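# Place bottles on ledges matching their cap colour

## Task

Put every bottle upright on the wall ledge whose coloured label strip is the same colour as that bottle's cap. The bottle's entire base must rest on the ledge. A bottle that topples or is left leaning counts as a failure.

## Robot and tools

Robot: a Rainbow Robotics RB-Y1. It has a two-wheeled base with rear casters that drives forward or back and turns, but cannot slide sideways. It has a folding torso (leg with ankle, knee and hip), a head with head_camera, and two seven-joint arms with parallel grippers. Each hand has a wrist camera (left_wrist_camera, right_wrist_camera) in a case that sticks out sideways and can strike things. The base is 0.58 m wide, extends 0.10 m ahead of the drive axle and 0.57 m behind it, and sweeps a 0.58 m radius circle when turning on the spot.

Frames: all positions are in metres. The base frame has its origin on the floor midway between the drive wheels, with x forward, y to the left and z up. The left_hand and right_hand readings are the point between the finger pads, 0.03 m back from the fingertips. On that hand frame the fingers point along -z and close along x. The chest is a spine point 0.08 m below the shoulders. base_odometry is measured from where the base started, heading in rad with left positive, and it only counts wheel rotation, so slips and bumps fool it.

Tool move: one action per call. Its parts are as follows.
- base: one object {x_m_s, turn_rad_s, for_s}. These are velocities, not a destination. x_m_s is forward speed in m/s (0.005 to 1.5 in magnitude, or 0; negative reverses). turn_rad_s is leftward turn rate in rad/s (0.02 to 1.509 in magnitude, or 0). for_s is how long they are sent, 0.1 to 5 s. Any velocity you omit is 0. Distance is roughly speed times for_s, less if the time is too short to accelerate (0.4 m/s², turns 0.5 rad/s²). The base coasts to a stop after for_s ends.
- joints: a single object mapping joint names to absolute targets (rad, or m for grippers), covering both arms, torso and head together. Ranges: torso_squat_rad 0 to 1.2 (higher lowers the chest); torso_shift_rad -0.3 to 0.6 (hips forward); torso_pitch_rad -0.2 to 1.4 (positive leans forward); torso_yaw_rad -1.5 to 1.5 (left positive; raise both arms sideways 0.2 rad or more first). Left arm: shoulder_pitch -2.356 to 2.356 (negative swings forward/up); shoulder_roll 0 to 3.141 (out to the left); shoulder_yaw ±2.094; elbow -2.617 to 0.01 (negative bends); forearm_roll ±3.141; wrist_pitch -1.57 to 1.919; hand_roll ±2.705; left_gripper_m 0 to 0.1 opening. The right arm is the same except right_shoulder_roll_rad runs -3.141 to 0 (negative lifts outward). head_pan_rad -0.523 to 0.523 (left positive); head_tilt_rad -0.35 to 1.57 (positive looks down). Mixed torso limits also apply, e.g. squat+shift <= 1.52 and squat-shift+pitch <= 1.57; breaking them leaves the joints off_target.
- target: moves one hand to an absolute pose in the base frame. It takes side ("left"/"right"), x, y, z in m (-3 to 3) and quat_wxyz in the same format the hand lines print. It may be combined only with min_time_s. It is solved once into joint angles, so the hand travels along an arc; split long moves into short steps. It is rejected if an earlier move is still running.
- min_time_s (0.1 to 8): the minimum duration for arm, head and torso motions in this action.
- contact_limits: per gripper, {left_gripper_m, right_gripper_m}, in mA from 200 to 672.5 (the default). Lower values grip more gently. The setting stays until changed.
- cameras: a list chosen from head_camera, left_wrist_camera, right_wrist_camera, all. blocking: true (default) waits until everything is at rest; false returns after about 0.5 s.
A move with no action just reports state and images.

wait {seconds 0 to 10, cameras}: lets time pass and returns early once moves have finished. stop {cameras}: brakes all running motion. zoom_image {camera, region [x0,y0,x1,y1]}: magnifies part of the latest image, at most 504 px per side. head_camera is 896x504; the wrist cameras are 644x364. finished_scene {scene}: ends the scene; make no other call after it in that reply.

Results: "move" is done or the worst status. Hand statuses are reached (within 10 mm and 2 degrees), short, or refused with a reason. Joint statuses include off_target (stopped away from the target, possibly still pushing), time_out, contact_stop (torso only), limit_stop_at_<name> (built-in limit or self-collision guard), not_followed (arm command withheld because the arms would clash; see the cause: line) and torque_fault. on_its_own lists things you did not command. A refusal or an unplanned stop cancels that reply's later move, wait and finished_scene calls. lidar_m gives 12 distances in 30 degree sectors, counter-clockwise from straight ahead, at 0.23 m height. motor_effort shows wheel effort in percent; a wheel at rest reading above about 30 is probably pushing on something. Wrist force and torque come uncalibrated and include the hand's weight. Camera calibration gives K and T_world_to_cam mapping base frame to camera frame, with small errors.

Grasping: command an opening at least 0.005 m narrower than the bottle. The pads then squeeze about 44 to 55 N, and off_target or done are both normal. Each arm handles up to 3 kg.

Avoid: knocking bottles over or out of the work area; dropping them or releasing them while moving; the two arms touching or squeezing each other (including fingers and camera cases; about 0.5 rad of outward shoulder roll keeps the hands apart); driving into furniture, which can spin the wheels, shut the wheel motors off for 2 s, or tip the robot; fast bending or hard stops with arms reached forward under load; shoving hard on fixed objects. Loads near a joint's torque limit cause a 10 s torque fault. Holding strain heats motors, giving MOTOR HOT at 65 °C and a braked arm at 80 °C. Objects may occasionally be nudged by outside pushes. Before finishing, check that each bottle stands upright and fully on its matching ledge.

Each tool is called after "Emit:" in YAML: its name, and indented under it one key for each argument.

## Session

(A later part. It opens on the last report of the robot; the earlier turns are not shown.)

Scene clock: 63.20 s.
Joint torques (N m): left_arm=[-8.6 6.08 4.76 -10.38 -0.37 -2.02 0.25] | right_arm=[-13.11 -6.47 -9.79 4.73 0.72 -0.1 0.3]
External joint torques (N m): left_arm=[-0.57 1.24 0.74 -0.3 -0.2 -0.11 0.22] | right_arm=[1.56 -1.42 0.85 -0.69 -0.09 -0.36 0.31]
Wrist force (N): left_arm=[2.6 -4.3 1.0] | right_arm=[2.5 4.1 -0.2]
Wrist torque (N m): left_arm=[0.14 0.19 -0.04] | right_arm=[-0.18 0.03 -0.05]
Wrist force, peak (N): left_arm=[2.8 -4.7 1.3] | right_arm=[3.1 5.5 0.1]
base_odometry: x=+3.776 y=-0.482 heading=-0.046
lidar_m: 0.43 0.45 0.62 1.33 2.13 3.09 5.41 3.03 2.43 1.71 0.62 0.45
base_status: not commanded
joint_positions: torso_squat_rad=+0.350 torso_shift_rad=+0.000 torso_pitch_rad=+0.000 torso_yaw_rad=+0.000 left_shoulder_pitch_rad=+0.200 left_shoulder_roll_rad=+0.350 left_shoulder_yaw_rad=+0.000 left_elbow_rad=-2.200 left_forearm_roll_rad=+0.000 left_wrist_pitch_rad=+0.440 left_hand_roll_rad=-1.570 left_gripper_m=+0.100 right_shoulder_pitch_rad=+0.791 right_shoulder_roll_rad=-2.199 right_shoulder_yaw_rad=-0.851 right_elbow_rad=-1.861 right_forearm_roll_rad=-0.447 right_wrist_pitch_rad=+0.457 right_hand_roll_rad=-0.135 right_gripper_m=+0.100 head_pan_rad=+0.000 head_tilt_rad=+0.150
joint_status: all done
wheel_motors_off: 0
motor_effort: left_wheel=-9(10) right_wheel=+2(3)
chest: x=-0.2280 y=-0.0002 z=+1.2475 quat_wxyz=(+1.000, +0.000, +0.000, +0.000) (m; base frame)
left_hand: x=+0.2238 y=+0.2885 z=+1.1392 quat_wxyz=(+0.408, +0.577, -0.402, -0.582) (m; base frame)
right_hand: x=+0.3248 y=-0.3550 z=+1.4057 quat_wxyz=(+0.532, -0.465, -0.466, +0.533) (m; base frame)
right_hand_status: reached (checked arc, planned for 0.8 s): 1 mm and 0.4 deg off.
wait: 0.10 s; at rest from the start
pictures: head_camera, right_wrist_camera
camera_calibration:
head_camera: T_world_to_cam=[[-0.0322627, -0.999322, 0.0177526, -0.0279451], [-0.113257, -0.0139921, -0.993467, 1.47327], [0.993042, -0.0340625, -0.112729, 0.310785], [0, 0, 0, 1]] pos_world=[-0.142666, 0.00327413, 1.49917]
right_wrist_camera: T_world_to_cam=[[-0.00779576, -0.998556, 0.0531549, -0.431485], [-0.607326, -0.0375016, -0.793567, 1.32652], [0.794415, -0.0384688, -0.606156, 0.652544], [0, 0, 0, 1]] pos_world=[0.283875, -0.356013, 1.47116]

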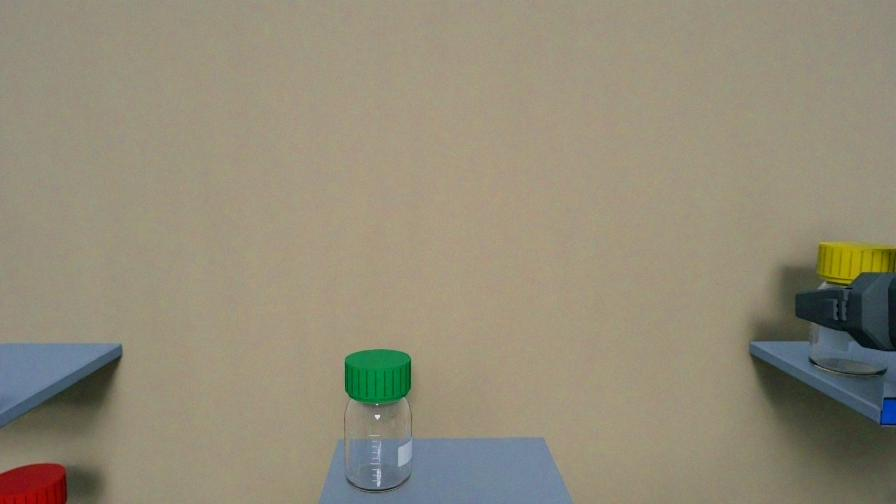

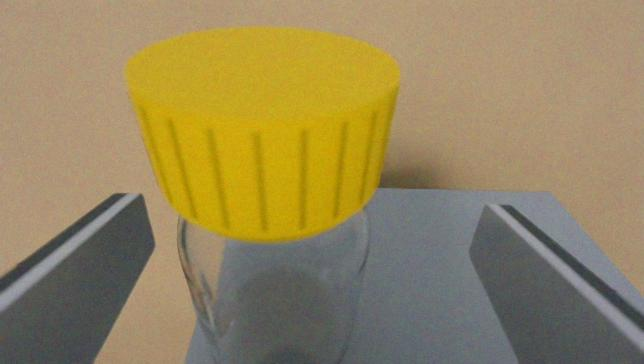

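Emit:
move:
  target: {"side": "right", "x": 0.325, "y": -0.345, "z": 1.398, "quat_wxyz": [0.5213, -0.4777, -0.4777, 0.5213]}
  min_time_s: 0.6

Emit:
move:
  target: {"side": "right", "x": 0.338, "y": -0.345, "z": 1.397, "quat_wxyz": [0.5213, -0.4777, -0.4777, 0.5213]}
  min_time_s: 0.6
  cameras: ["right_wrist_camera", "head_camera"]

Scene clock: 68.13 s.
Joint torques (N m): left_arm=[-8.24 5.88 4.42 -10.38 -0.44 -1.97 0.26] | right_arm=[-13.06 -4.89 -10.83 4.31 0.62 0.7 -0.02]
External joint torques (N m): left_arm=[-0.21 1.04 0.41 -0.3 -0.27 -0.05 0.22] | right_arm=[1.78 -1.31 -0.14 -0.85 -0.26 0.13 -0.01]
Wrist force (N): left_arm=[2.8 -4.4 1.0] | right_arm=[3.6 4.3 0.0]
Wrist torque (N m): left_arm=[0.14 0.22 -0.04] | right_arm=[-0.17 0.15 -0.01]
Wrist force, peak (N): left_arm=[3.0 -4.4 1.0] | right_arm=[3.9 5.1 -0.8]
move: done
base_odometry: x=+3.776 y=-0.482 heading=-0.046
lidar_m: 0.43 0.44 0.61 1.32 2.14 3.10 5.41 3.03 2.43 1.71 0.62 0.45
base_status: not commanded
joint_positions: torso_squat_rad=+0.350 torso_shift_rad=+0.000 torso_pitch_rad=+0.000 torso_yaw_rad=+0.000 left_shoulder_pitch_rad=+0.200 left_shoulder_roll_rad=+0.350 left_shoulder_yaw_rad=+0.000 left_elbow_rad=-2.200 left_forearm_roll_rad=+0.000 left_wrist_pitch_rad=+0.440 left_hand_roll_rad=-1.570 left_gripper_m=+0.100 right_shoulder_pitch_rad=+0.885 right_shoulder_roll_rad=-2.203 right_shoulder_yaw_rad=-0.921 right_elbow_rad=-1.909 right_forearm_roll_rad=-0.266 right_wrist_pitch_rad=+0.527 right_hand_roll_rad=-0.291 right_gripper_m=+0.100 head_pan_rad=+0.000 head_tilt_rad=+0.150
joint_status: all done
wheel_motors_off: 0
motor_effort: left_wheel=-9(9) right_wheel=+3(3)
chest: x=-0.2280 y=-0.0002 z=+1.2475 quat_wxyz=(+1.000, +0.000, +0.000, +0.000) (m; base frame)
left_hand: x=+0.2238 y=+0.2885 z=+1.1392 quat_wxyz=(+0.408, +0.577, -0.402, -0.582) (m; base frame)
right_hand: x=+0.3249 y=-0.3450 z=+1.3983 quat_wxyz=(+0.522, -0.477, -0.477, +0.522) (m; base frame)
right_hand_status: reached (checked arc, planned for 0.6 s): 0 mm and 0.2 deg off.
pictures: none

Scene clock: 69.07 s.
Joint torques (N m): left_arm=[-8.39 5.82 5.07 -10.5 -0.43 -1.92 0.31] | right_arm=[-13.22 -4.47 -10.32 5.37 0.85 0.51 -0.21]
External joint torques (N m): left_arm=[-0.36 0.98 1.05 -0.42 -0.26 0 0.28] | right_arm=[2.41 -1.72 0.28 0.03 0.03 -0.16 -0.21]
Wrist force (N): left_arm=[2.5 -4.5 0.9] | right_arm=[2.9 5.2 0.1]
Wrist torque (N m): left_arm=[0.16 0.15 -0.04] | right_arm=[-0.36 0.07 -0.02]
Wrist force, peak (N): left_arm=[2.6 -4.4 1.4] | right_arm=[3.3 5.6 -0.1]
move: done
base_odometry: x=+3.776 y=-0.482 heading=-0.046
lidar_m: 0.43 0.45 0.61 1.32 2.13 3.10 5.41 3.03 2.42 1.70 0.62 0.45
base_status: not commanded
joint_positions: torso_squat_rad=+0.350 torso_shift_rad=+0.000 torso_pitch_rad=+0.000 torso_yaw_rad=+0.000 left_shoulder_pitch_rad=+0.200 left_shoulder_roll_rad=+0.350 left_shoulder_yaw_rad=+0.000 left_elbow_rad=-2.200 left_forearm_roll_rad=+0.000 left_wrist_pitch_rad=+0.440 left_hand_roll_rad=-1.570 left_gripper_m=+0.100 right_shoulder_pitch_rad=+0.920 right_shoulder_roll_rad=-2.250 right_shoulder_yaw_rad=-0.931 right_elbow_rad=-1.852 right_forearm_roll_rad=-0.231 right_wrist_pitch_rad=+0.508 right_hand_roll_rad=-0.344 right_gripper_m=+0.100 head_pan_rad=+0.000 head_tilt_rad=+0.150
joint_status: all done
wheel_motors_off: 0
motor_effort: left_wheel=-8(9) right_wheel=+2(3)
chest: x=-0.2280 y=-0.0002 z=+1.2475 quat_wxyz=(+1.000, +0.000, +0.000, +0.000) (m; base frame)
left_hand: x=+0.2238 y=+0.2885 z=+1.1392 quat_wxyz=(+0.408, +0.577, -0.402, -0.582) (m; base frame)
right_hand: x=+0.3379 y=-0.3451 z=+1.3971 quat_wxyz=(+0.521, -0.478, -0.478, +0.521) (m; base frame)
right_hand_status: reached (checked arc, planned for 0.6 s): 0 mm and 0.0 deg off.
pictures: head_camera, right_wrist_camera
camera_calibration:
head_camera: T_world_to_cam=[[-0.0322627, -0.999322, 0.0177526, -0.0279451], [-0.113257, -0.0139921, -0.993467, 1.47327], [0.993042, -0.0340625, -0.112729, 0.310785], [0, 0, 0, 1]] pos_world=[-0.142666, 0.00327413, 1.49917]
right_wrist_camera: T_world_to_cam=[[-0.0125348, -0.998529, 0.052744, -0.418859], [-0.570169, -0.0361949, -0.82073, 1.35386], [0.821432, -0.0403606, -0.568877, 0.575366], [0, 0, 0, 1]] pos_world=[0.294057, -0.346018, 1.46056]

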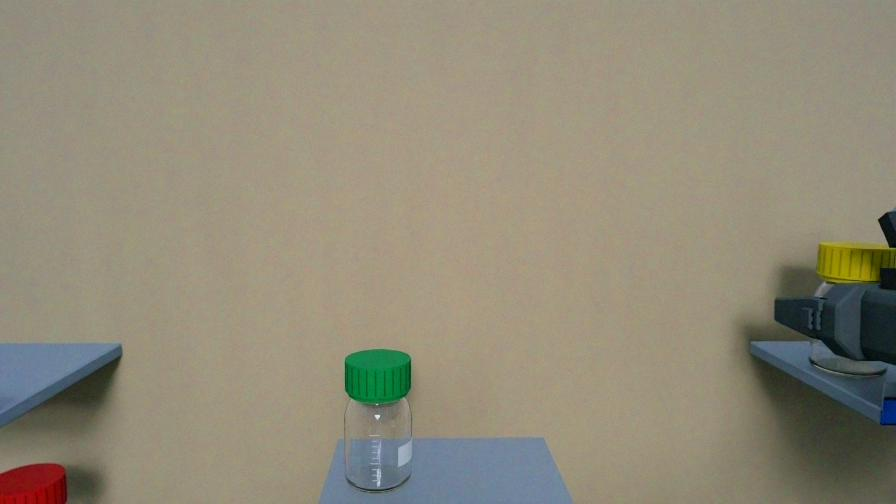

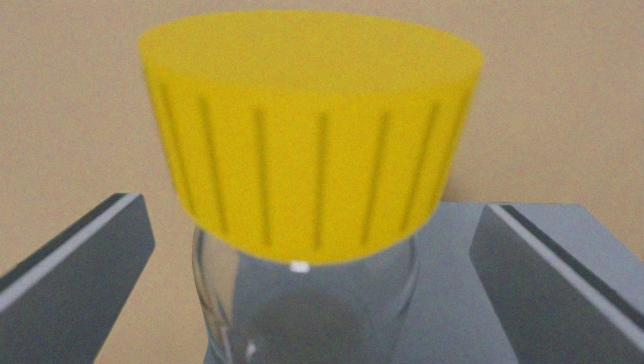

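Emit:
move:
  joints: {"right_gripper_m": 0.045}
  cameras: ["right_wrist_camera", "head_camera"]

Scene clock: 70.37 s.
Joint torques (N m): left_arm=[-7.98 6.41 4.71 -10.35 -0.29 -1.98 0.34] | right_arm=[-13.51 -3.84 -10.71 4.96 0.8 0.61 -0.17]
External joint torques (N m): left_arm=[0.05 1.57 0.7 -0.27 -0.12 -0.07 0.31] | right_arm=[2.13 -1.08 -0.11 -0.38 -0.02 -0.06 -0.16]
Wrist force (N): left_arm=[2.6 -4.3 1.0] | right_arm=[3.2 5.5 0.2]
Wrist torque (N m): left_arm=[0.13 0.17 -0.04] | right_arm=[-0.34 0.10 -0.02]
Wrist force, peak (N): left_arm=[2.7 -4.5 1.1] | right_arm=[3.8 5.2 1.0]
move: off_target
base_odometry: x=+3.776 y=-0.482 heading=-0.046
lidar_m: 0.43 0.45 0.62 1.33 2.13 3.09 5.40 3.02 2.42 1.72 0.62 0.45
base_status: not commanded
joint_positions: torso_squat_rad=+0.350 torso_shift_rad=+0.000 torso_pitch_rad=+0.000 torso_yaw_rad=+0.000 left_shoulder_pitch_rad=+0.200 left_shoulder_roll_rad=+0.350 left_shoulder_yaw_rad=+0.000 left_elbow_rad=-2.200 left_forearm_roll_rad=+0.000 left_wrist_pitch_rad=+0.440 left_hand_roll_rad=-1.570 left_gripper_m=+0.100 right_shoulder_pitch_rad=+0.920 right_shoulder_roll_rad=-2.250 right_shoulder_yaw_rad=-0.931 right_elbow_rad=-1.852 right_forearm_roll_rad=-0.231 right_wrist_pitch_rad=+0.508 right_hand_roll_rad=-0.344 right_gripper_m=+0.055 head_pan_rad=+0.000 head_tilt_rad=+0.150
joint_status: right_gripper_m off_target (ended at +0.055, target +0.045)
wheel_motors_off: 0
motor_effort: left_wheel=-9(9) right_wheel=+2(3)
chest: x=-0.2280 y=-0.0002 z=+1.2475 quat_wxyz=(+1.000, +0.000, +0.000, +0.000) (m; base frame)
left_hand: x=+0.2238 y=+0.2885 z=+1.1392 quat_wxyz=(+0.408, +0.577, -0.402, -0.582) (m; base frame)
right_hand: x=+0.3379 y=-0.3451 z=+1.3971 quat_wxyz=(+0.521, -0.478, -0.478, +0.521) (m; base frame)
pictures: head_camera, right_wrist_camera
camera_calibration:
head_camera: T_world_to_cam=[[-0.0322627, -0.999322, 0.0177526, -0.0279451], [-0.113257, -0.0139921, -0.993467, 1.47327], [0.993042, -0.0340625, -0.112729, 0.310785], [0, 0, 0, 1]] pos_world=[-0.142666, 0.00327413, 1.49917]
right_wrist_camera: T_world_to_cam=[[-0.0124782, -0.998526, 0.0528263, -0.418994], [-0.570169, -0.0362946, -0.820725, 1.35382], [0.821432, -0.0403611, -0.568876, 0.575364], [0, 0, 0, 1]] pos_world=[0.294057, -0.346018, 1.46056]

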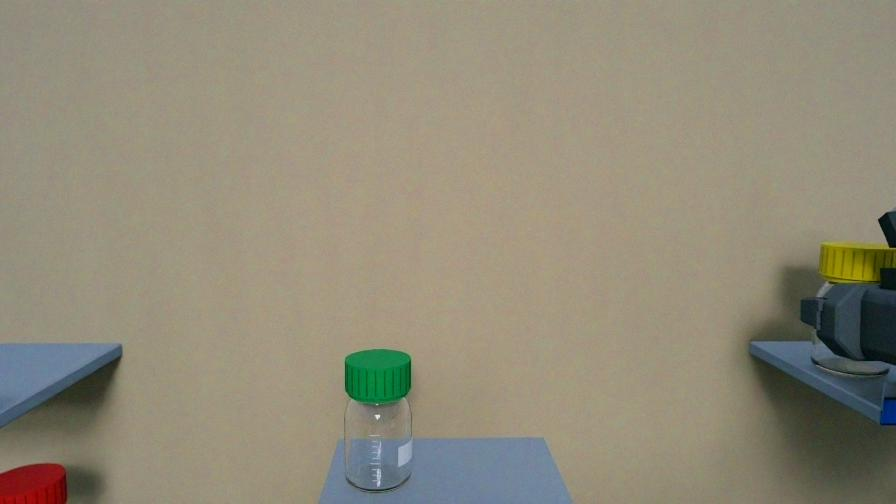

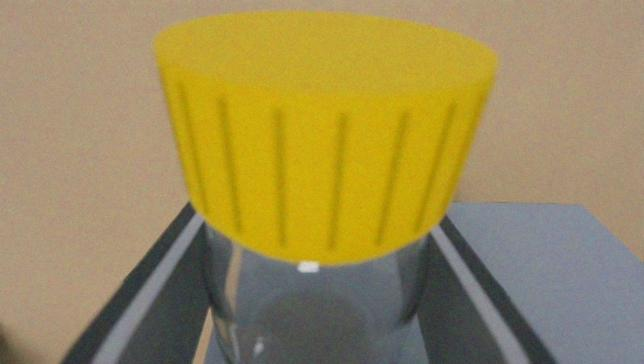

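Emit:
move:
  target: {"side": "right", "x": 0.337, "y": -0.345, "z": 1.43, "quat_wxyz": [0.5213, -0.4777, -0.4777, 0.5213]}
  min_time_s: 0.8

Emit:
move:
  target: {"side": "right", "x": 0.19, "y": -0.36, "z": 1.43, "quat_wxyz": [0.5213, -0.4777, -0.4777, 0.5213]}
  min_time_s: 1.2
  cameras: ["right_wrist_camera", "head_camera"]

Scene clock: 72.53 s.
Joint torques (N m): left_arm=[-8.69 6.39 4.89 -10.4 -0.35 -2 0.31] | right_arm=[-16.25 -5.51 -7.52 5.91 0.85 0.34 0.09]
External joint torques (N m): left_arm=[-0.65 1.55 0.87 -0.32 -0.17 -0.09 0.27] | right_arm=[-0.89 -1.2 2.93 0.17 0.04 -0.05 0.1]
Wrist force (N): left_arm=[2.8 -4.2 1.0] | right_arm=[2.8 6.1 -0.3]
Wrist torque (N m): left_arm=[0.12 0.21 -0.06] | right_arm=[-0.24 0.07 -0.23]
Wrist force, peak (N): left_arm=[2.8 -4.8 0.9] | right_arm=[3.4 6.6 -0.4]
move: done
base_odometry: x=+3.776 y=-0.482 heading=-0.046
lidar_m: 0.43 0.45 0.62 1.33 2.13 3.09 5.41 3.03 2.42 1.71 0.63 0.45
base_status: not commanded
joint_positions: torso_squat_rad=+0.350 torso_shift_rad=+0.000 torso_pitch_rad=+0.000 torso_yaw_rad=+0.000 left_shoulder_pitch_rad=+0.200 left_shoulder_roll_rad=+0.350 left_shoulder_yaw_rad=+0.000 left_elbow_rad=-2.200 left_forearm_roll_rad=+0.000 left_wrist_pitch_rad=+0.440 left_hand_roll_rad=-1.570 left_gripper_m=+0.100 right_shoulder_pitch_rad=+0.799 right_shoulder_roll_rad=-2.255 right_shoulder_yaw_rad=-0.882 right_elbow_rad=-1.810 right_forearm_roll_rad=-0.408 right_wrist_pitch_rad=+0.466 right_hand_roll_rad=-0.199 right_gripper_m=+0.055 head_pan_rad=+0.000 head_tilt_rad=+0.150
joint_status: all done
wheel_motors_off: 0
motor_effort: left_wheel=-9(9) right_wheel=+3(4)
chest: x=-0.2280 y=-0.0002 z=+1.2475 quat_wxyz=(+1.000, +0.000, +0.000, +0.000) (m; base frame)
left_hand: x=+0.2238 y=+0.2885 z=+1.1392 quat_wxyz=(+0.408, +0.577, -0.402, -0.582) (m; base frame)
right_hand: x=+0.3369 y=-0.3450 z=+1.4301 quat_wxyz=(+0.520, -0.478, -0.479, +0.520) (m; base frame)
right_hand_status: reached (checked arc, planned for 0.8 s): 0 mm and 0.2 deg off.
pictures: none

Scene clock: 74.07 s.
Joint torques (N m): left_arm=[-8.53 5.83 4.97 -10.36 -0.47 -2.02 0.29] | right_arm=[-7.97 -11.5 -9.91 3.27 1.34 -0.9 -0.12]
External joint torques (N m): left_arm=[-0.5 0.98 0.95 -0.28 -0.29 -0.11 0.26] | right_arm=[-1.08 -1.08 -0.26 -0.19 0.06 0.01 -0.11]
Wrist force (N): left_arm=[2.9 -4.0 0.9] | right_arm=[2.7 5.6 0.0]
Wrist torque (N m): left_arm=[0.10 0.21 -0.05] | right_arm=[-0.10 0.01 -0.23]
Wrist force, peak (N): left_arm=[3.1 -4.5 1.2] | right_arm=[3.1 7.1 -0.6]
move: done
base_odometry: x=+3.776 y=-0.482 heading=-0.046
lidar_m: 0.43 0.45 0.62 1.32 2.14 3.09 5.41 3.03 2.42 1.70 0.62 0.45
base_status: not commanded
joint_positions: torso_squat_rad=+0.350 torso_shift_rad=+0.000 torso_pitch_rad=+0.000 torso_yaw_rad=+0.000 left_shoulder_pitch_rad=+0.200 left_shoulder_roll_rad=+0.350 left_shoulder_yaw_rad=+0.000 left_elbow_rad=-2.200 left_forearm_roll_rad=+0.000 left_wrist_pitch_rad=+0.440 left_hand_roll_rad=-1.570 left_gripper_m=+0.100 right_shoulder_pitch_rad=+0.614 right_shoulder_roll_rad=-1.632 right_shoulder_yaw_rad=-1.059 right_elbow_rad=-2.348 right_forearm_roll_rad=-0.831 right_wrist_pitch_rad=+0.767 right_hand_roll_rad=+0.467 right_gripper_m=+0.055 head_pan_rad=+0.000 head_tilt_rad=+0.150
joint_status: all done
wheel_motors_off: 0
motor_effort: left_wheel=-9(9) right_wheel=+2(4)
chest: x=-0.2280 y=-0.0002 z=+1.2475 quat_wxyz=(+1.000, +0.000, +0.000, +0.000) (m; base frame)
left_hand: x=+0.2238 y=+0.2885 z=+1.1392 quat_wxyz=(+0.408, +0.577, -0.402, -0.582) (m; base frame)
right_hand: x=+0.1899 y=-0.3596 z=+1.4297 quat_wxyz=(+0.521, -0.479, -0.479, +0.520) (m; base frame)
right_hand_status: reached (checked arc, planned for 1.2 s): 1 mm and 0.3 deg off.
pictures: head_camera, right_wrist_camera
camera_calibration:
head_camera: T_world_to_cam=[[-0.0322627, -0.999322, 0.0177526, -0.0279451], [-0.113257, -0.0139921, -0.993467, 1.47327], [0.993042, -0.0340625, -0.112729, 0.310785], [0, 0, 0, 1]] pos_world=[-0.142666, 0.00327413, 1.49917]
right_wrist_camera: T_world_to_cam=[[-0.013923, -0.998556, 0.0518898, -0.435439], [-0.566436, -0.0348882, -0.823367, 1.29925], [0.823988, -0.040856, -0.565132, 0.708889], [0, 0, 0, 1]] pos_world=[0.145762, -0.360519, 1.49297]

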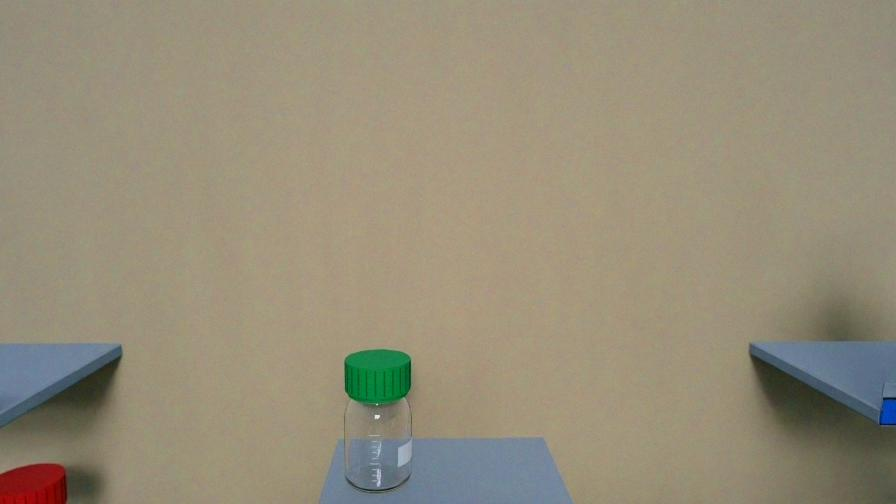

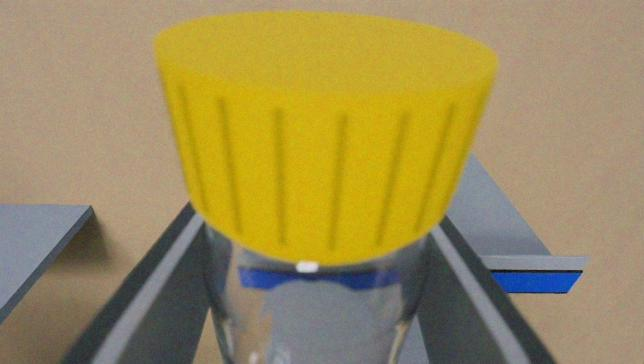

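Emit:
move:
  target: {"side": "right", "x": 0.15, "y": -0.39, "z": 1.34, "quat_wxyz": [0.5213, -0.4777, -0.4777, 0.5213]}
  min_time_s: 1.0

Emit:
move:
  joints: {"head_pan_rad": -0.5, "head_tilt_rad": 0.35}
  blocking: false

Emit:
move:
  target: {"side": "right", "x": 0.17, "y": -0.415, "z": 1.245, "quat_wxyz": [0.5213, -0.4777, -0.4777, 0.5213]}
  min_time_s: 1.0
  cameras: ["right_wrist_camera", "head_camera"]

Scene clock: 76.10 s.
Joint torques (N m): left_arm=[-8.38 5.87 4.77 -10.3 -0.38 -2.09 0.26] | right_arm=[-3.08 -10.57 -7.63 0.4 0.98 -1.28 0.1]
External joint torques (N m): left_arm=[-0.35 1.03 0.75 -0.22 -0.21 -0.17 0.23] | right_arm=[0.39 -0.4 1.87 -0.03 -0.03 -0.2 0.1]
Wrist force (N): left_arm=[2.8 -4.0 1.1] | right_arm=[2.8 5.5 -0.4]
Wrist torque (N m): left_arm=[0.10 0.20 -0.06] | right_arm=[-0.12 0.04 -0.20]
Wrist force, peak (N): left_arm=[2.7 -4.6 1.1] | right_arm=[3.1 6.8 0.1]
move: done
base_odometry: x=+3.776 y=-0.482 heading=-0.046
lidar_m: 0.43 0.45 0.61 1.33 2.14 3.09 5.41 3.03 2.42 1.71 0.61 0.45
base_status: not commanded
joint_positions: torso_squat_rad=+0.350 torso_shift_rad=+0.000 torso_pitch_rad=+0.000 torso_yaw_rad=+0.000 left_shoulder_pitch_rad=+0.200 left_shoulder_roll_rad=+0.350 left_shoulder_yaw_rad=+0.000 left_elbow_rad=-2.200 left_forearm_roll_rad=+0.000 left_wrist_pitch_rad=+0.440 left_hand_roll_rad=-1.570 left_gripper_m=+0.100 right_shoulder_pitch_rad=+0.753 right_shoulder_roll_rad=-1.291 right_shoulder_yaw_rad=-0.921 right_elbow_rad=-2.500 right_forearm_roll_rad=-0.627 right_wrist_pitch_rad=+0.599 right_hand_roll_rad=+0.569 right_gripper_m=+0.055 head_pan_rad=+0.000 head_tilt_rad=+0.150
joint_status: all done
wheel_motors_off: 0
motor_effort: left_wheel=-9(9) right_wheel=+2(3)
chest: x=-0.2280 y=-0.0002 z=+1.2475 quat_wxyz=(+1.000, +0.000, +0.000, +0.000) (m; base frame)
left_hand: x=+0.2238 y=+0.2885 z=+1.1392 quat_wxyz=(+0.408, +0.577, -0.402, -0.582) (m; base frame)
right_hand: x=+0.1500 y=-0.3899 z=+1.3401 quat_wxyz=(+0.522, -0.478, -0.477, +0.521) (m; base frame)
right_hand_status: reached (checked arc, planned for 1.0 s): 0 mm and 0.1 deg off.
pictures: none

Scene clock: 76.60 s.
Joint torques (N m): left_arm=[-8.34 6.41 4.71 -10.36 -0.53 -1.99 0.28] | right_arm=[-3.03 -10.75 -7.35 0.48 0.96 -1.37 0.07]
External joint torques (N m): left_arm=[-0.31 1.57 0.7 -0.28 -0.35 -0.08 0.25] | right_arm=[0.44 -0.58 2.16 0.05 -0.05 -0.28 0.07]
Wrist force (N): left_arm=[2.8 -4.2 1.1] | right_arm=[3.3 6.5 -0.5]
Wrist torque (N m): left_arm=[0.12 0.20 -0.05] | right_arm=[-0.27 0.12 -0.18]
Wrist force, peak (N): left_arm=[2.8 -4.4 0.9] | right_arm=[3.3 6.5 -0.5]
move: moving
base_odometry: x=+3.776 y=-0.482 heading=-0.046
lidar_m: 0.43 0.44 0.62 1.33 2.13 3.09 5.41 3.03 2.43 1.71 0.62 0.44
base_status: not commanded
joint_positions: torso_squat_rad=+0.350 torso_shift_rad=+0.000 torso_pitch_rad=+0.000 torso_yaw_rad=+0.000 left_shoulder_pitch_rad=+0.200 left_shoulder_roll_rad=+0.350 left_shoulder_yaw_rad=+0.000 left_elbow_rad=-2.200 left_forearm_roll_rad=+0.000 left_wrist_pitch_rad=+0.440 left_hand_roll_rad=-1.570 left_gripper_m=+0.100 right_shoulder_pitch_rad=+0.753 right_shoulder_roll_rad=-1.291 right_shoulder_yaw_rad=-0.921 right_elbow_rad=-2.500 right_forearm_roll_rad=-0.627 right_wrist_pitch_rad=+0.599 right_hand_roll_rad=+0.569 right_gripper_m=+0.055 head_pan_rad=-0.425 head_tilt_rad=+0.350
joint_status: head_pan_rad moving; head_tilt_rad moving
wheel_motors_off: 0
motor_effort: left_wheel=-9(9) right_wheel=+2(3)
chest: x=-0.2280 y=-0.0002 z=+1.2475 quat_wxyz=(+1.000, +0.000, +0.000, +0.000) (m; base frame)
left_hand: x=+0.2238 y=+0.2885 z=+1.1392 quat_wxyz=(+0.408, +0.577, -0.402, -0.582) (m; base frame)
right_hand: x=+0.1500 y=-0.3899 z=+1.3401 quat_wxyz=(+0.522, -0.478, -0.477, +0.521) (m; base frame)
pictures: none

Scene clock: 76.63 s.
Joint torques (N m): left_arm=[-8.58 5.97 4.6 -10.39 -0.46 -2 0.22] | right_arm=[-2.62 -11.04 -7.43 0.13 1.05 -1.25 0.08]
External joint torques (N m): left_arm=[-0.55 1.13 0.58 -0.31 -0.29 -0.09 0.18] | right_arm=[0.85 -0.87 2.08 -0.3 0.04 -0.17 0.09]
Wrist force (N): left_arm=[2.8 -4.3 0.9] | right_arm=[3.1 6.0 -0.6]
Wrist torque (N m): left_arm=[0.14 0.21 -0.03] | right_arm=[-0.21 0.06 -0.20]
Wrist force, peak (N): left_arm=[2.8 -4.3 0.9] | right_arm=[3.1 6.0 -0.6]
earlier move: moving
move: refused
base_odometry: x=+3.776 y=-0.482 heading=-0.046
lidar_m: 0.43 0.45 0.62 1.32 2.14 3.10 5.41 3.03 2.43 1.72 0.61 0.45
base_status: not commanded
joint_positions: torso_squat_rad=+0.350 torso_shift_rad=+0.000 torso_pitch_rad=+0.000 torso_yaw_rad=+0.000 left_shoulder_pitch_rad=+0.200 left_shoulder_roll_rad=+0.350 left_shoulder_yaw_rad=+0.000 left_elbow_rad=-2.200 left_forearm_roll_rad=+0.000 left_wrist_pitch_rad=+0.440 left_hand_roll_rad=-1.570 left_gripper_m=+0.100 right_shoulder_pitch_rad=+0.753 right_shoulder_roll_rad=-1.291 right_shoulder_yaw_rad=-0.921 right_elbow_rad=-2.500 right_forearm_roll_rad=-0.627 right_wrist_pitch_rad=+0.599 right_hand_roll_rad=+0.569 right_gripper_m=+0.055 head_pan_rad=-0.449 head_tilt_rad=+0.350
joint_status: head_pan_rad moving; head_tilt_rad moving
wheel_motors_off: 0
motor_effort: left_wheel=-9(9) right_wheel=+2(2)
chest: x=-0.2280 y=-0.0002 z=+1.2475 quat_wxyz=(+1.000, +0.000, +0.000, +0.000) (m; base frame)
left_hand: x=+0.2238 y=+0.2885 z=+1.1392 quat_wxyz=(+0.408, +0.577, -0.402, -0.582) (m; base frame)
right_hand: x=+0.1500 y=-0.3899 z=+1.3401 quat_wxyz=(+0.522, -0.478, -0.477, +0.521) (m; base frame)
right_hand_status: refused: the robot was not at rest, so the target was not started. Send it again once the robot is at rest.
pictures: head_camera, right_wrist_camera
camera_calibration:
head_camera: T_world_to_cam=[[-0.458769, -0.888236, 0.0238241, -0.124537], [-0.284229, 0.121294, -0.951053, 1.37667], [0.84187, -0.443085, -0.308108, 0.562288], [0, 0, 0, 1]] pos_world=[-0.139219, -0.0284579, 1.48549]
right_wrist_camera: T_world_to_cam=[[-0.013936, -0.99849, 0.0531349, -0.463236], [-0.570778, -0.0356876, -0.820328, 1.19811], [0.820986, -0.0417604, -0.569419, 0.695805], [0, 0, 0, 1]] pos_world=[0.106152, -0.390722, 1.40366]

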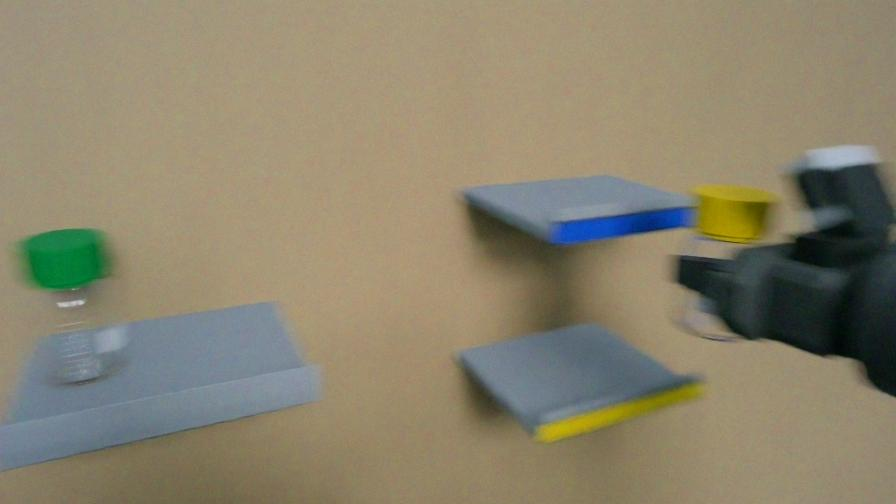

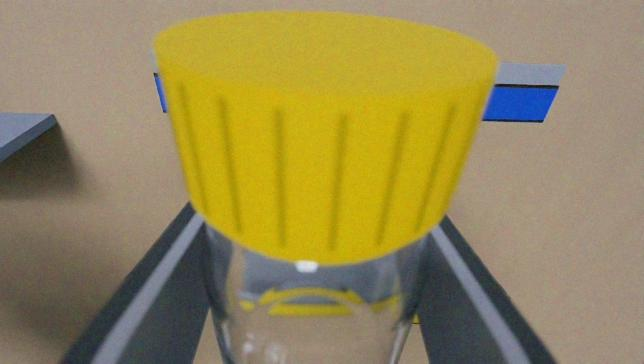

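Emit:
wait:
  seconds: 0.3
  cameras: ["head_camera"]

Emit:
zoom_image:
  camera: "head_camera"
  region: [440, 120, 896, 460]

Scene clock: 77.10 s.
Joint torques (N m): left_arm=[-8.48 5.75 4.86 -10.43 -0.47 -1.97 0.28] | right_arm=[-3.04 -11.07 -7.65 0.1 1 -1.32 0.12]
External joint torques (N m): left_arm=[-0.45 0.91 0.84 -0.35 -0.29 -0.05 0.24] | right_arm=[0.43 -0.9 1.86 -0.33 -0.01 -0.23 0.13]
Wrist force (N): left_arm=[2.8 -4.1 1.2] | right_arm=[2.3 6.2 -0.1]
Wrist torque (N m): left_arm=[0.11 0.19 -0.05] | right_arm=[-0.20 0.01 -0.17]
Wrist force, peak (N): left_arm=[2.7 -4.7 0.9] | right_arm=[3.3 6.1 -0.6]
earlier move: done
base_odometry: x=+3.776 y=-0.482 heading=-0.046
lidar_m: 0.43 0.45 0.61 1.33 2.14 3.09 5.41 3.03 2.42 1.71 0.62 0.45
base_status: not commanded
joint_positions: torso_squat_rad=+0.350 torso_shift_rad=+0.000 torso_pitch_rad=+0.000 torso_yaw_rad=+0.000 left_shoulder_pitch_rad=+0.200 left_shoulder_roll_rad=+0.350 left_shoulder_yaw_rad=+0.000 left_elbow_rad=-2.200 left_forearm_roll_rad=+0.000 left_wrist_pitch_rad=+0.440 left_hand_roll_rad=-1.570 left_gripper_m=+0.100 right_shoulder_pitch_rad=+0.753 right_shoulder_roll_rad=-1.291 right_shoulder_yaw_rad=-0.921 right_elbow_rad=-2.500 right_forearm_roll_rad=-0.627 right_wrist_pitch_rad=+0.599 right_hand_roll_rad=+0.569 right_gripper_m=+0.055 head_pan_rad=-0.500 head_tilt_rad=+0.350
joint_status: all done
wheel_motors_off: 0
motor_effort: left_wheel=-9(9) right_wheel=+2(3)
chest: x=-0.2280 y=-0.0002 z=+1.2475 quat_wxyz=(+1.000, +0.000, +0.000, +0.000) (m; base frame)
left_hand: x=+0.2238 y=+0.2885 z=+1.1392 quat_wxyz=(+0.408, +0.577, -0.402, -0.582) (m; base frame)
right_hand: x=+0.1500 y=-0.3899 z=+1.3401 quat_wxyz=(+0.522, -0.478, -0.477, +0.521) (m; base frame)
wait: 0.20 of 0.3 s (the move ended)
pictures: head_camera
camera_calibration:
head_camera: T_world_to_cam=[[-0.503603, -0.863604, 0.0238977, -0.133865], [-0.277684, 0.135612, -0.951052, 1.378], [0.818092, -0.485589, -0.308104, 0.557438], [0, 0, 0, 1]] pos_world=[-0.140803, -0.031793, 1.48549]

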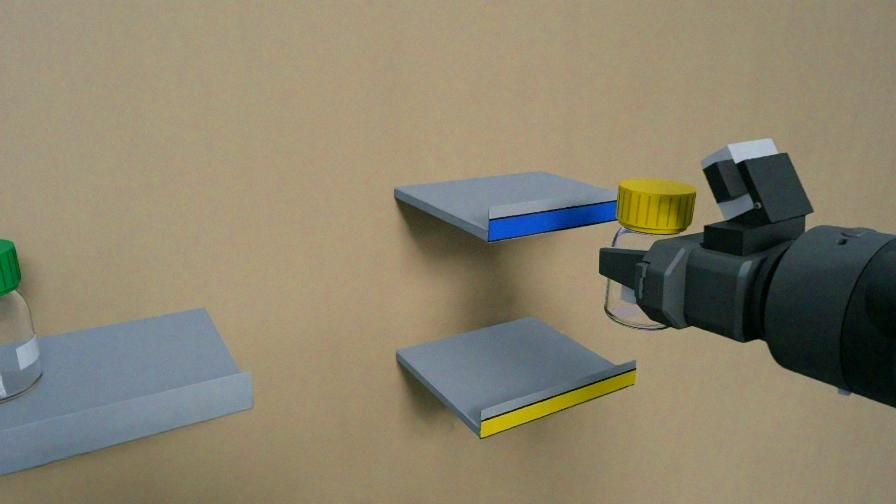

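Scaled by 1.105 from the camera's 896x504 image, which has a finer 1280x720 frame.

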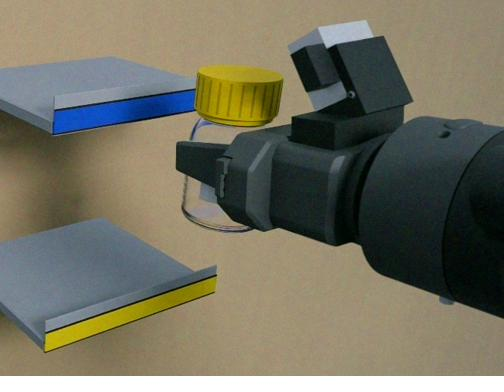

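Emit:
move:
  target: {"side": "right", "x": 0.17, "y": -0.418, "z": 1.24, "quat_wxyz": [0.5213, -0.4777, -0.4777, 0.5213]}
  min_time_s: 1.0
  cameras: ["right_wrist_camera", "head_camera"]

Scene clock: 82.73 s.
Joint torques (N m): left_arm=[-8.37 5.83 4.53 -10.35 -0.25 -1.96 0.25] | right_arm=[-5.58 -11.99 -8.82 -3.45 0.72 -1.11 0.15]
External joint torques (N m): left_arm=[-0.34 0.98 0.51 -0.27 -0.08 -0.04 0.22] | right_arm=[-1.49 0.08 1.35 0.1 0.04 0.02 0.16]
Wrist force (N): left_arm=[2.9 -4.1 1.2] | right_arm=[3.2 6.1 -0.6]
Wrist torque (N m): left_arm=[0.11 0.22 -0.05] | right_arm=[-0.22 0.05 -0.21]
Wrist force, peak (N): left_arm=[3.0 -4.5 1.1] | right_arm=[3.2 7.0 -0.2]
move: done
base_odometry: x=+3.776 y=-0.482 heading=-0.046
lidar_m: 0.42 0.45 0.61 1.33 2.13 3.09 5.41 3.03 2.42 1.71 0.62 0.45
base_status: not commanded
joint_positions: torso_squat_rad=+0.350 torso_shift_rad=+0.000 torso_pitch_rad=+0.000 torso_yaw_rad=+0.000 left_shoulder_pitch_rad=+0.200 left_shoulder_roll_rad=+0.350 left_shoulder_yaw_rad=+0.000 left_elbow_rad=-2.200 left_forearm_roll_rad=+0.000 left_wrist_pitch_rad=+0.440 left_hand_roll_rad=-1.570 left_gripper_m=+0.100 right_shoulder_pitch_rad=+0.603 right_shoulder_roll_rad=-1.125 right_shoulder_yaw_rad=-0.469 right_elbow_rad=-2.327 right_forearm_roll_rad=-0.273 right_wrist_pitch_rad=+0.382 right_hand_roll_rad=+0.598 right_gripper_m=+0.055 head_pan_rad=-0.500 head_tilt_rad=+0.350
joint_status: all done
wheel_motors_off: 0
motor_effort: left_wheel=-9(9) right_wheel=+1(3)
chest: x=-0.2280 y=-0.0002 z=+1.2475 quat_wxyz=(+1.000, +0.000, +0.000, +0.000) (m; base frame)
left_hand: x=+0.2238 y=+0.2885 z=+1.1392 quat_wxyz=(+0.408, +0.577, -0.402, -0.582) (m; base frame)
right_hand: x=+0.1700 y=-0.4181 z=+1.2399 quat_wxyz=(+0.521, -0.478, -0.478, +0.521) (m; base frame)
right_hand_status: reached (checked arc, planned for 1.0 s): 0 mm and 0.0 deg off.
pictures: head_camera, right_wrist_camera
camera_calibration:
head_camera: T_world_to_cam=[[-0.503603, -0.863604, 0.0238977, -0.133865], [-0.277684, 0.135612, -0.951052, 1.378], [0.818092, -0.485589, -0.308104, 0.557438], [0, 0, 0, 1]] pos_world=[-0.140803, -0.031793, 1.48549]
right_wrist_camera: T_world_to_cam=[[-0.0122308, -0.99853, 0.0528027, -0.485581], [-0.570574, -0.0363964, -0.820439, 1.126], [0.821155, -0.0401625, -0.56929, 0.621653], [0, 0, 0, 1]] pos_world=[0.126056, -0.418917, 1.30336]

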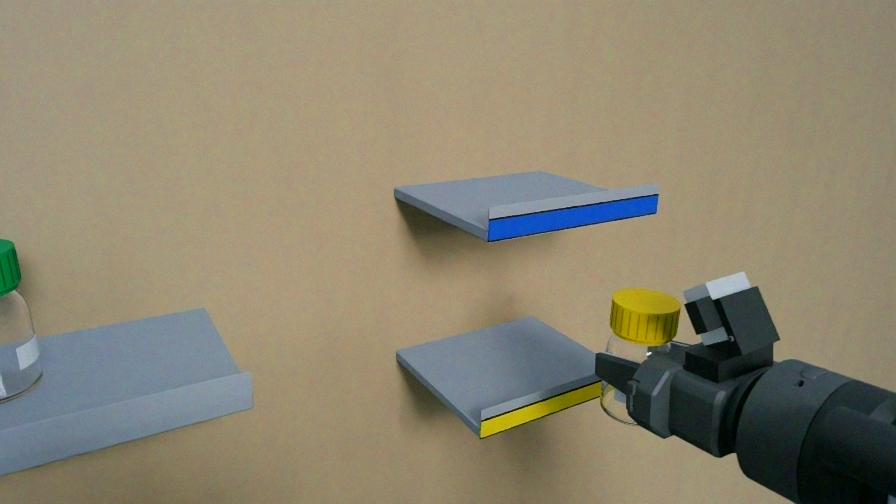

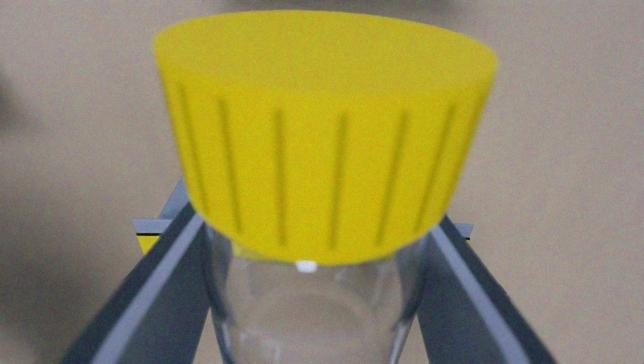

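Emit:
move:
  target: {"side": "right", "x": 0.299, "y": -0.418, "z": 1.24, "quat_wxyz": [0.5213, -0.4777, -0.4777, 0.5213]}
  min_time_s: 1.5
  cameras: ["right_wrist_camera", "head_camera"]

Scene clock: 85.13 s.
Joint torques (N m): left_arm=[-8.32 5.82 4.21 -10.34 -0.38 -1.9 0.33] | right_arm=[-13.41 -19.11 -9.47 -3.37 0.87 -1.05 -0.07]
External joint torques (N m): left_arm=[-0.29 0.98 0.2 -0.26 -0.21 0.01 0.29] | right_arm=[-0.93 -2.55 2.16 0.18 0.13 0.02 -0.06]
Wrist force (N): left_arm=[2.5 -4.3 1.2] | right_arm=[2.8 6.2 -0.3]
Wrist torque (N m): left_arm=[0.15 0.15 -0.05] | right_arm=[-0.26 0.08 -0.10]
Wrist force, peak (N): left_arm=[3.0 -4.6 1.2] | right_arm=[2.0 5.5 5.7]
move: done
base_odometry: x=+3.776 y=-0.482 heading=-0.046
lidar_m: 0.43 0.45 0.61 1.33 2.12 3.09 5.41 3.02 2.42 1.71 0.62 0.45
base_status: not commanded
joint_positions: torso_squat_rad=+0.350 torso_shift_rad=+0.000 torso_pitch_rad=+0.000 torso_yaw_rad=+0.000 left_shoulder_pitch_rad=+0.200 left_shoulder_roll_rad=+0.350 left_shoulder_yaw_rad=+0.000 left_elbow_rad=-2.200 left_forearm_roll_rad=+0.000 left_wrist_pitch_rad=+0.440 left_hand_roll_rad=-1.570 left_gripper_m=+0.100 right_shoulder_pitch_rad=-0.094 right_shoulder_roll_rad=-1.226 right_shoulder_yaw_rad=+0.061 right_elbow_rad=-1.885 right_forearm_roll_rad=-0.233 right_wrist_pitch_rad=+0.414 right_hand_roll_rad=+0.559 right_gripper_m=+0.055 head_pan_rad=-0.500 head_tilt_rad=+0.350
joint_status: all done
wheel_motors_off: 0
motor_effort: left_wheel=-9(10) right_wheel=+2(3)
chest: x=-0.2280 y=-0.0002 z=+1.2475 quat_wxyz=(+1.000, +0.000, +0.000, +0.000) (m; base frame)
left_hand: x=+0.2239 y=+0.2885 z=+1.1392 quat_wxyz=(+0.408, +0.577, -0.402, -0.582) (m; base frame)
right_hand: x=+0.2988 y=-0.4180 z=+1.2399 quat_wxyz=(+0.521, -0.478, -0.478, +0.521) (m; base frame)
right_hand_status: reached (checked arc, planned for 1.5 s): 0 mm and 0.0 deg off.
pictures: head_camera, right_wrist_camera
camera_calibration:
head_camera: T_world_to_cam=[[-0.503603, -0.863604, 0.0238977, -0.133815], [-0.277684, 0.135612, -0.951052, 1.37802], [0.818092, -0.485589, -0.308104, 0.557356], [0, 0, 0, 1]] pos_world=[-0.140703, -0.031793, 1.48549]
right_wrist_camera: T_world_to_cam=[[-0.0125091, -0.998537, 0.052606, -0.48368], [-0.570212, -0.0360939, -0.820704, 1.19993], [0.821402, -0.0402628, -0.568926, 0.515227], [0, 0, 0, 1]] pos_world=[0.254957, -0.418918, 1.30336]

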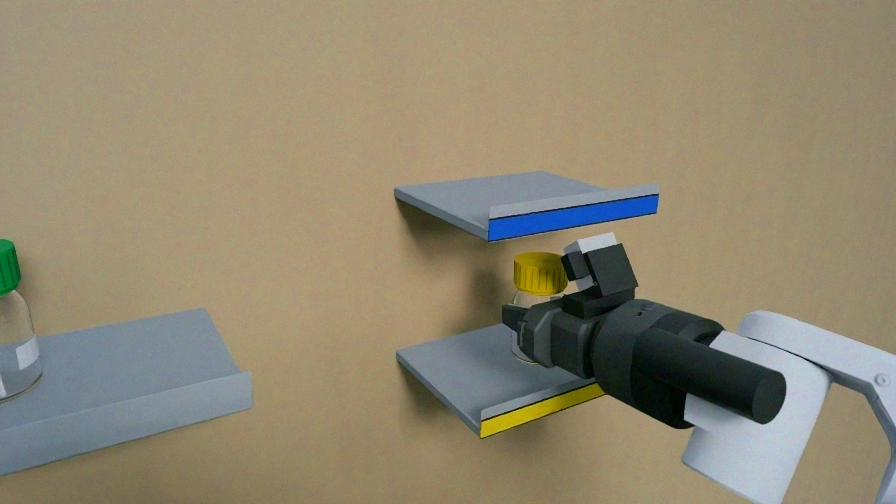

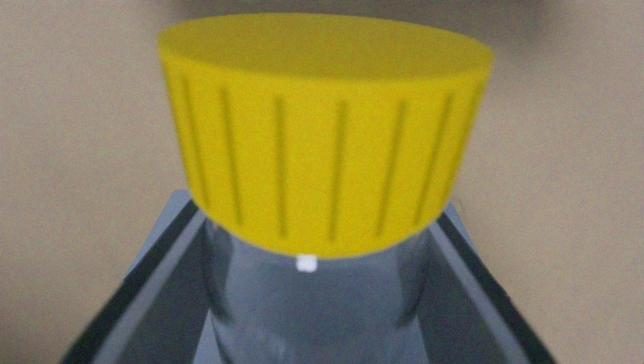

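Emit:
zoom_image:
  camera: "head_camera"
  region: [440, 200, 680, 450]

Scaled by 2.016 from the camera's 896x504 image, which has a finer 1280x720 frame.

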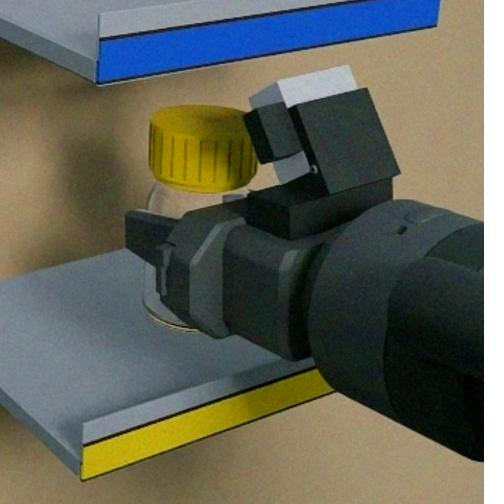

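Emit:
move:
  target: {"side": "right", "x": 0.302, "y": -0.418, "z": 1.215, "quat_wxyz": [0.5213, -0.4777, -0.4777, 0.5213]}
  min_time_s: 1.0
  cameras: ["right_wrist_camera", "head_camera"]

Emit:
zoom_image:
  camera: "head_camera"
  region: [440, 200, 680, 450]

Scene clock: 87.63 s.
Joint torques (N m): left_arm=[-8.23 5.91 4.55 -10.26 -0.36 -2.03 0.36] | right_arm=[-11.17 -16.83 -8.8 -3.8 0.72 -1.44 0.2]
External joint torques (N m): left_arm=[-0.2 1.06 0.53 -0.18 -0.19 -0.12 0.32] | right_arm=[1.43 -0.53 2.55 0.51 0.04 -0.34 0.21]
Wrist force (N): left_arm=[2.7 -4.1 1.3] | right_arm=[3.1 5.7 -0.7]
Wrist torque (N m): left_arm=[0.11 0.19 -0.05] | right_arm=[-0.14 0.10 -0.20]
Wrist force, peak (N): left_arm=[2.9 -4.7 1.2] | right_arm=[3.4 7.2 0.6]
move: done
base_odometry: x=+3.776 y=-0.482 heading=-0.046
lidar_m: 0.43 0.45 0.61 1.32 2.13 3.10 5.41 3.03 2.43 1.71 0.62 0.45
base_status: not commanded
joint_positions: torso_squat_rad=+0.350 torso_shift_rad=+0.000 torso_pitch_rad=+0.000 torso_yaw_rad=+0.000 left_shoulder_pitch_rad=+0.200 left_shoulder_roll_rad=+0.350 left_shoulder_yaw_rad=+0.000 left_elbow_rad=-2.200 left_forearm_roll_rad=+0.000 left_wrist_pitch_rad=+0.440 left_hand_roll_rad=-1.570 left_gripper_m=+0.100 right_shoulder_pitch_rad=-0.092 right_shoulder_roll_rad=-1.154 right_shoulder_yaw_rad=+0.082 right_elbow_rad=-1.844 right_forearm_roll_rad=-0.174 right_wrist_pitch_rad=+0.377 right_hand_roll_rad=+0.577 right_gripper_m=+0.055 head_pan_rad=-0.500 head_tilt_rad=+0.350
joint_status: all done
wheel_motors_off: 0
motor_effort: left_wheel=-9(10) right_wheel=+2(3)
chest: x=-0.2280 y=-0.0002 z=+1.2475 quat_wxyz=(+1.000, +0.000, +0.000, +0.000) (m; base frame)
left_hand: x=+0.2239 y=+0.2885 z=+1.1392 quat_wxyz=(+0.408, +0.577, -0.402, -0.582) (m; base frame)
right_hand: x=+0.3020 y=-0.4180 z=+1.2153 quat_wxyz=(+0.521, -0.478, -0.478, +0.521) (m; base frame)
right_hand_status: reached (checked arc, planned for 1.0 s): 0 mm and 0.0 deg off.
pictures: head_camera, right_wrist_camera
camera_calibration:
head_camera: T_world_to_cam=[[-0.503603, -0.863604, 0.0238977, -0.133815], [-0.277684, 0.135612, -0.951052, 1.37802], [0.818092, -0.485589, -0.308104, 0.557356], [0, 0, 0, 1]] pos_world=[-0.140703, -0.031793, 1.48549]
right_wrist_camera: T_world_to_cam=[[-0.0124481, -0.998522, 0.0529021, -0.482736], [-0.569806, -0.036392, -0.820973, 1.18163], [0.821685, -0.0403635, -0.568511, 0.498039], [0, 0, 0, 1]] pos_world=[0.258058, -0.418918, 1.27876]

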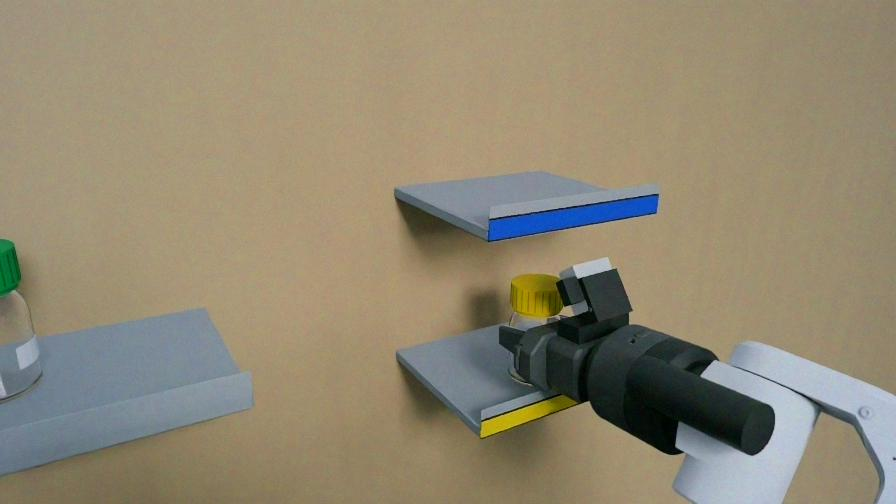

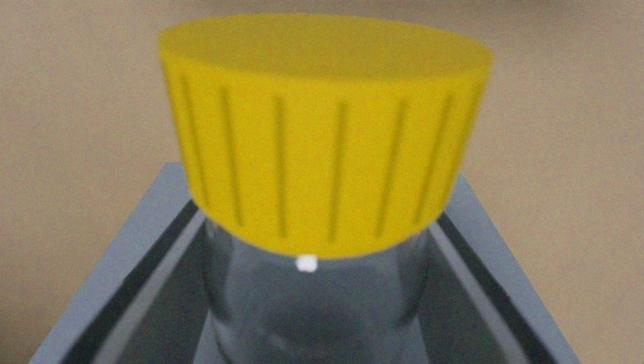

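Scaled by 2.016 from the camera's 896x504 image, which has a finer 1280x720 frame.

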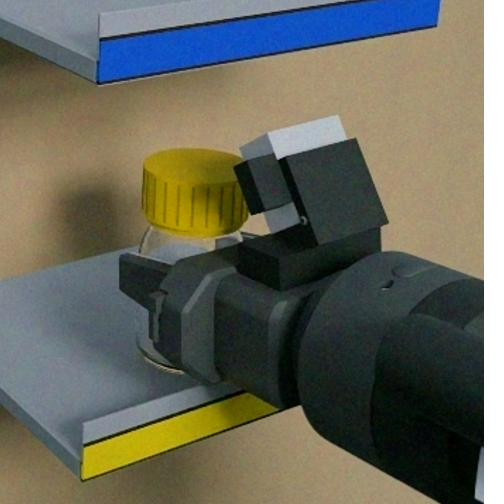

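Emit:
move:
  target: {"side": "right", "x": 0.302, "y": -0.418, "z": 1.209, "quat_wxyz": [0.5213, -0.4777, -0.4777, 0.5213]}
  min_time_s: 0.6
  cameras: ["right_wrist_camera", "head_camera"]

Emit:
zoom_image:
  camera: "head_camera"
  region: [440, 200, 680, 450]

Scene clock: 93.93 s.
Joint torques (N m): left_arm=[-8.3 6.1 4.36 -10.27 -0.44 -2 0.31] | right_arm=[-7.12 -13.33 -4.8 -2.51 -0.15 -0.31 0]
External joint torques (N m): left_arm=[-0.27 1.26 0.35 -0.19 -0.26 -0.08 0.28] | right_arm=[5.47 2.9 6.48 1.96 -0.82 0.8 0.01]
Wrist force (N): left_arm=[2.6 -4.3 1.0] | right_arm=[1.5 -4.6 5.7]
Wrist torque (N m): left_arm=[0.15 0.18 -0.04] | right_arm=[-0.40 0.18 -0.10]
Wrist force, peak (N): left_arm=[3.0 -4.5 1.4] | right_arm=[1.2 -5.5 6.8]
move: done
base_odometry: x=+3.776 y=-0.482 heading=-0.046
lidar_m: 0.43 0.44 0.62 1.32 2.14 3.09 5.41 3.03 2.42 1.72 0.62 0.45
base_status: not commanded
joint_positions: torso_squat_rad=+0.350 torso_shift_rad=+0.000 torso_pitch_rad=+0.000 torso_yaw_rad=+0.000 left_shoulder_pitch_rad=+0.200 left_shoulder_roll_rad=+0.350 left_shoulder_yaw_rad=+0.000 left_elbow_rad=-2.200 left_forearm_roll_rad=+0.000 left_wrist_pitch_rad=+0.440 left_hand_roll_rad=-1.570 left_gripper_m=+0.100 right_shoulder_pitch_rad=-0.088 right_shoulder_roll_rad=-1.138 right_shoulder_yaw_rad=+0.083 right_elbow_rad=-1.837 right_forearm_roll_rad=-0.160 right_wrist_pitch_rad=+0.368 right_hand_roll_rad=+0.581 right_gripper_m=+0.055 head_pan_rad=-0.500 head_tilt_rad=+0.350
joint_status: all done
wheel_motors_off: 0
motor_effort: left_wheel=-9(10) right_wheel=+2(3)
chest: x=-0.2281 y=-0.0002 z=+1.2475 quat_wxyz=(+1.000, +0.000, +0.000, +0.000) (m; base frame)
left_hand: x=+0.2237 y=+0.2885 z=+1.1393 quat_wxyz=(+0.408, +0.577, -0.402, -0.582) (m; base frame)
right_hand: x=+0.3020 y=-0.4179 z=+1.2107 quat_wxyz=(+0.520, -0.479, -0.478, +0.521) (m; base frame)
right_hand_status: reached (checked arc, planned for 0.6 s): 2 mm and 0.2 deg off.
pictures: head_camera, right_wrist_camera
camera_calibration:
head_camera: T_world_to_cam=[[-0.503595, -0.863612, 0.0237875, -0.133751], [-0.277454, 0.135593, -0.951122, 1.3781], [0.818176, -0.48558, -0.307897, 0.557225], [0, 0, 0, 1]] pos_world=[-0.140904, -0.031793, 1.48549]
right_wrist_camera: T_world_to_cam=[[-0.0120231, -0.998477, 0.0538428, -0.483579], [-0.568036, -0.0374943, -0.822149, 1.17831], [0.822916, -0.0404694, -0.56672, 0.492813], [0, 0, 0, 1]] pos_world=[0.257963, -0.418719, 1.27407]

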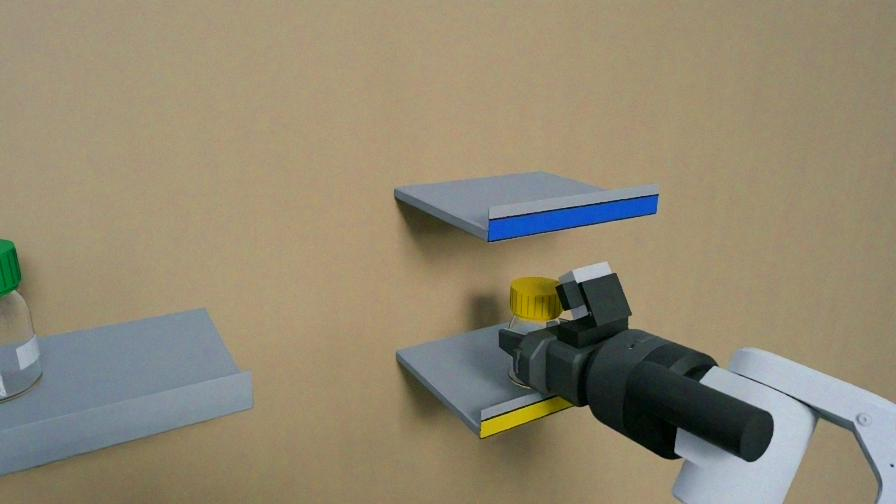

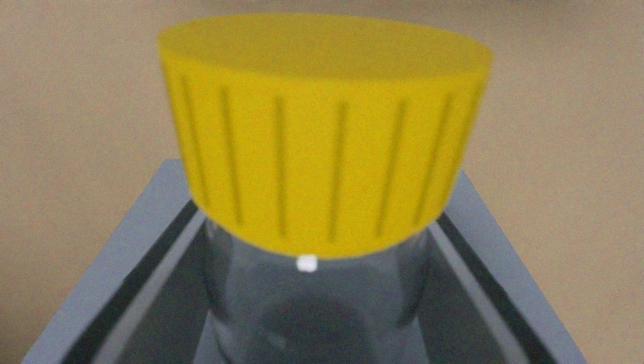

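Scaled by 2.016 from the camera's 896x504 image, which has a finer 1280x720 frame.

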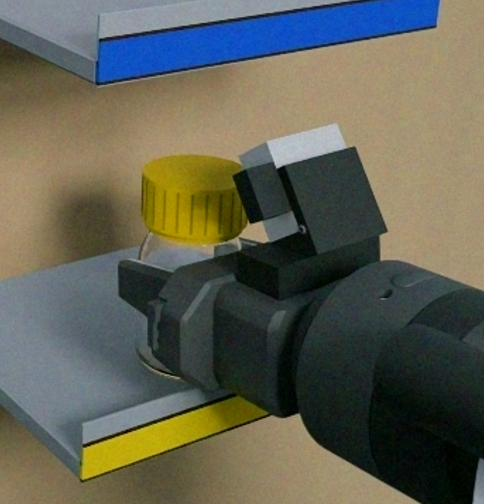

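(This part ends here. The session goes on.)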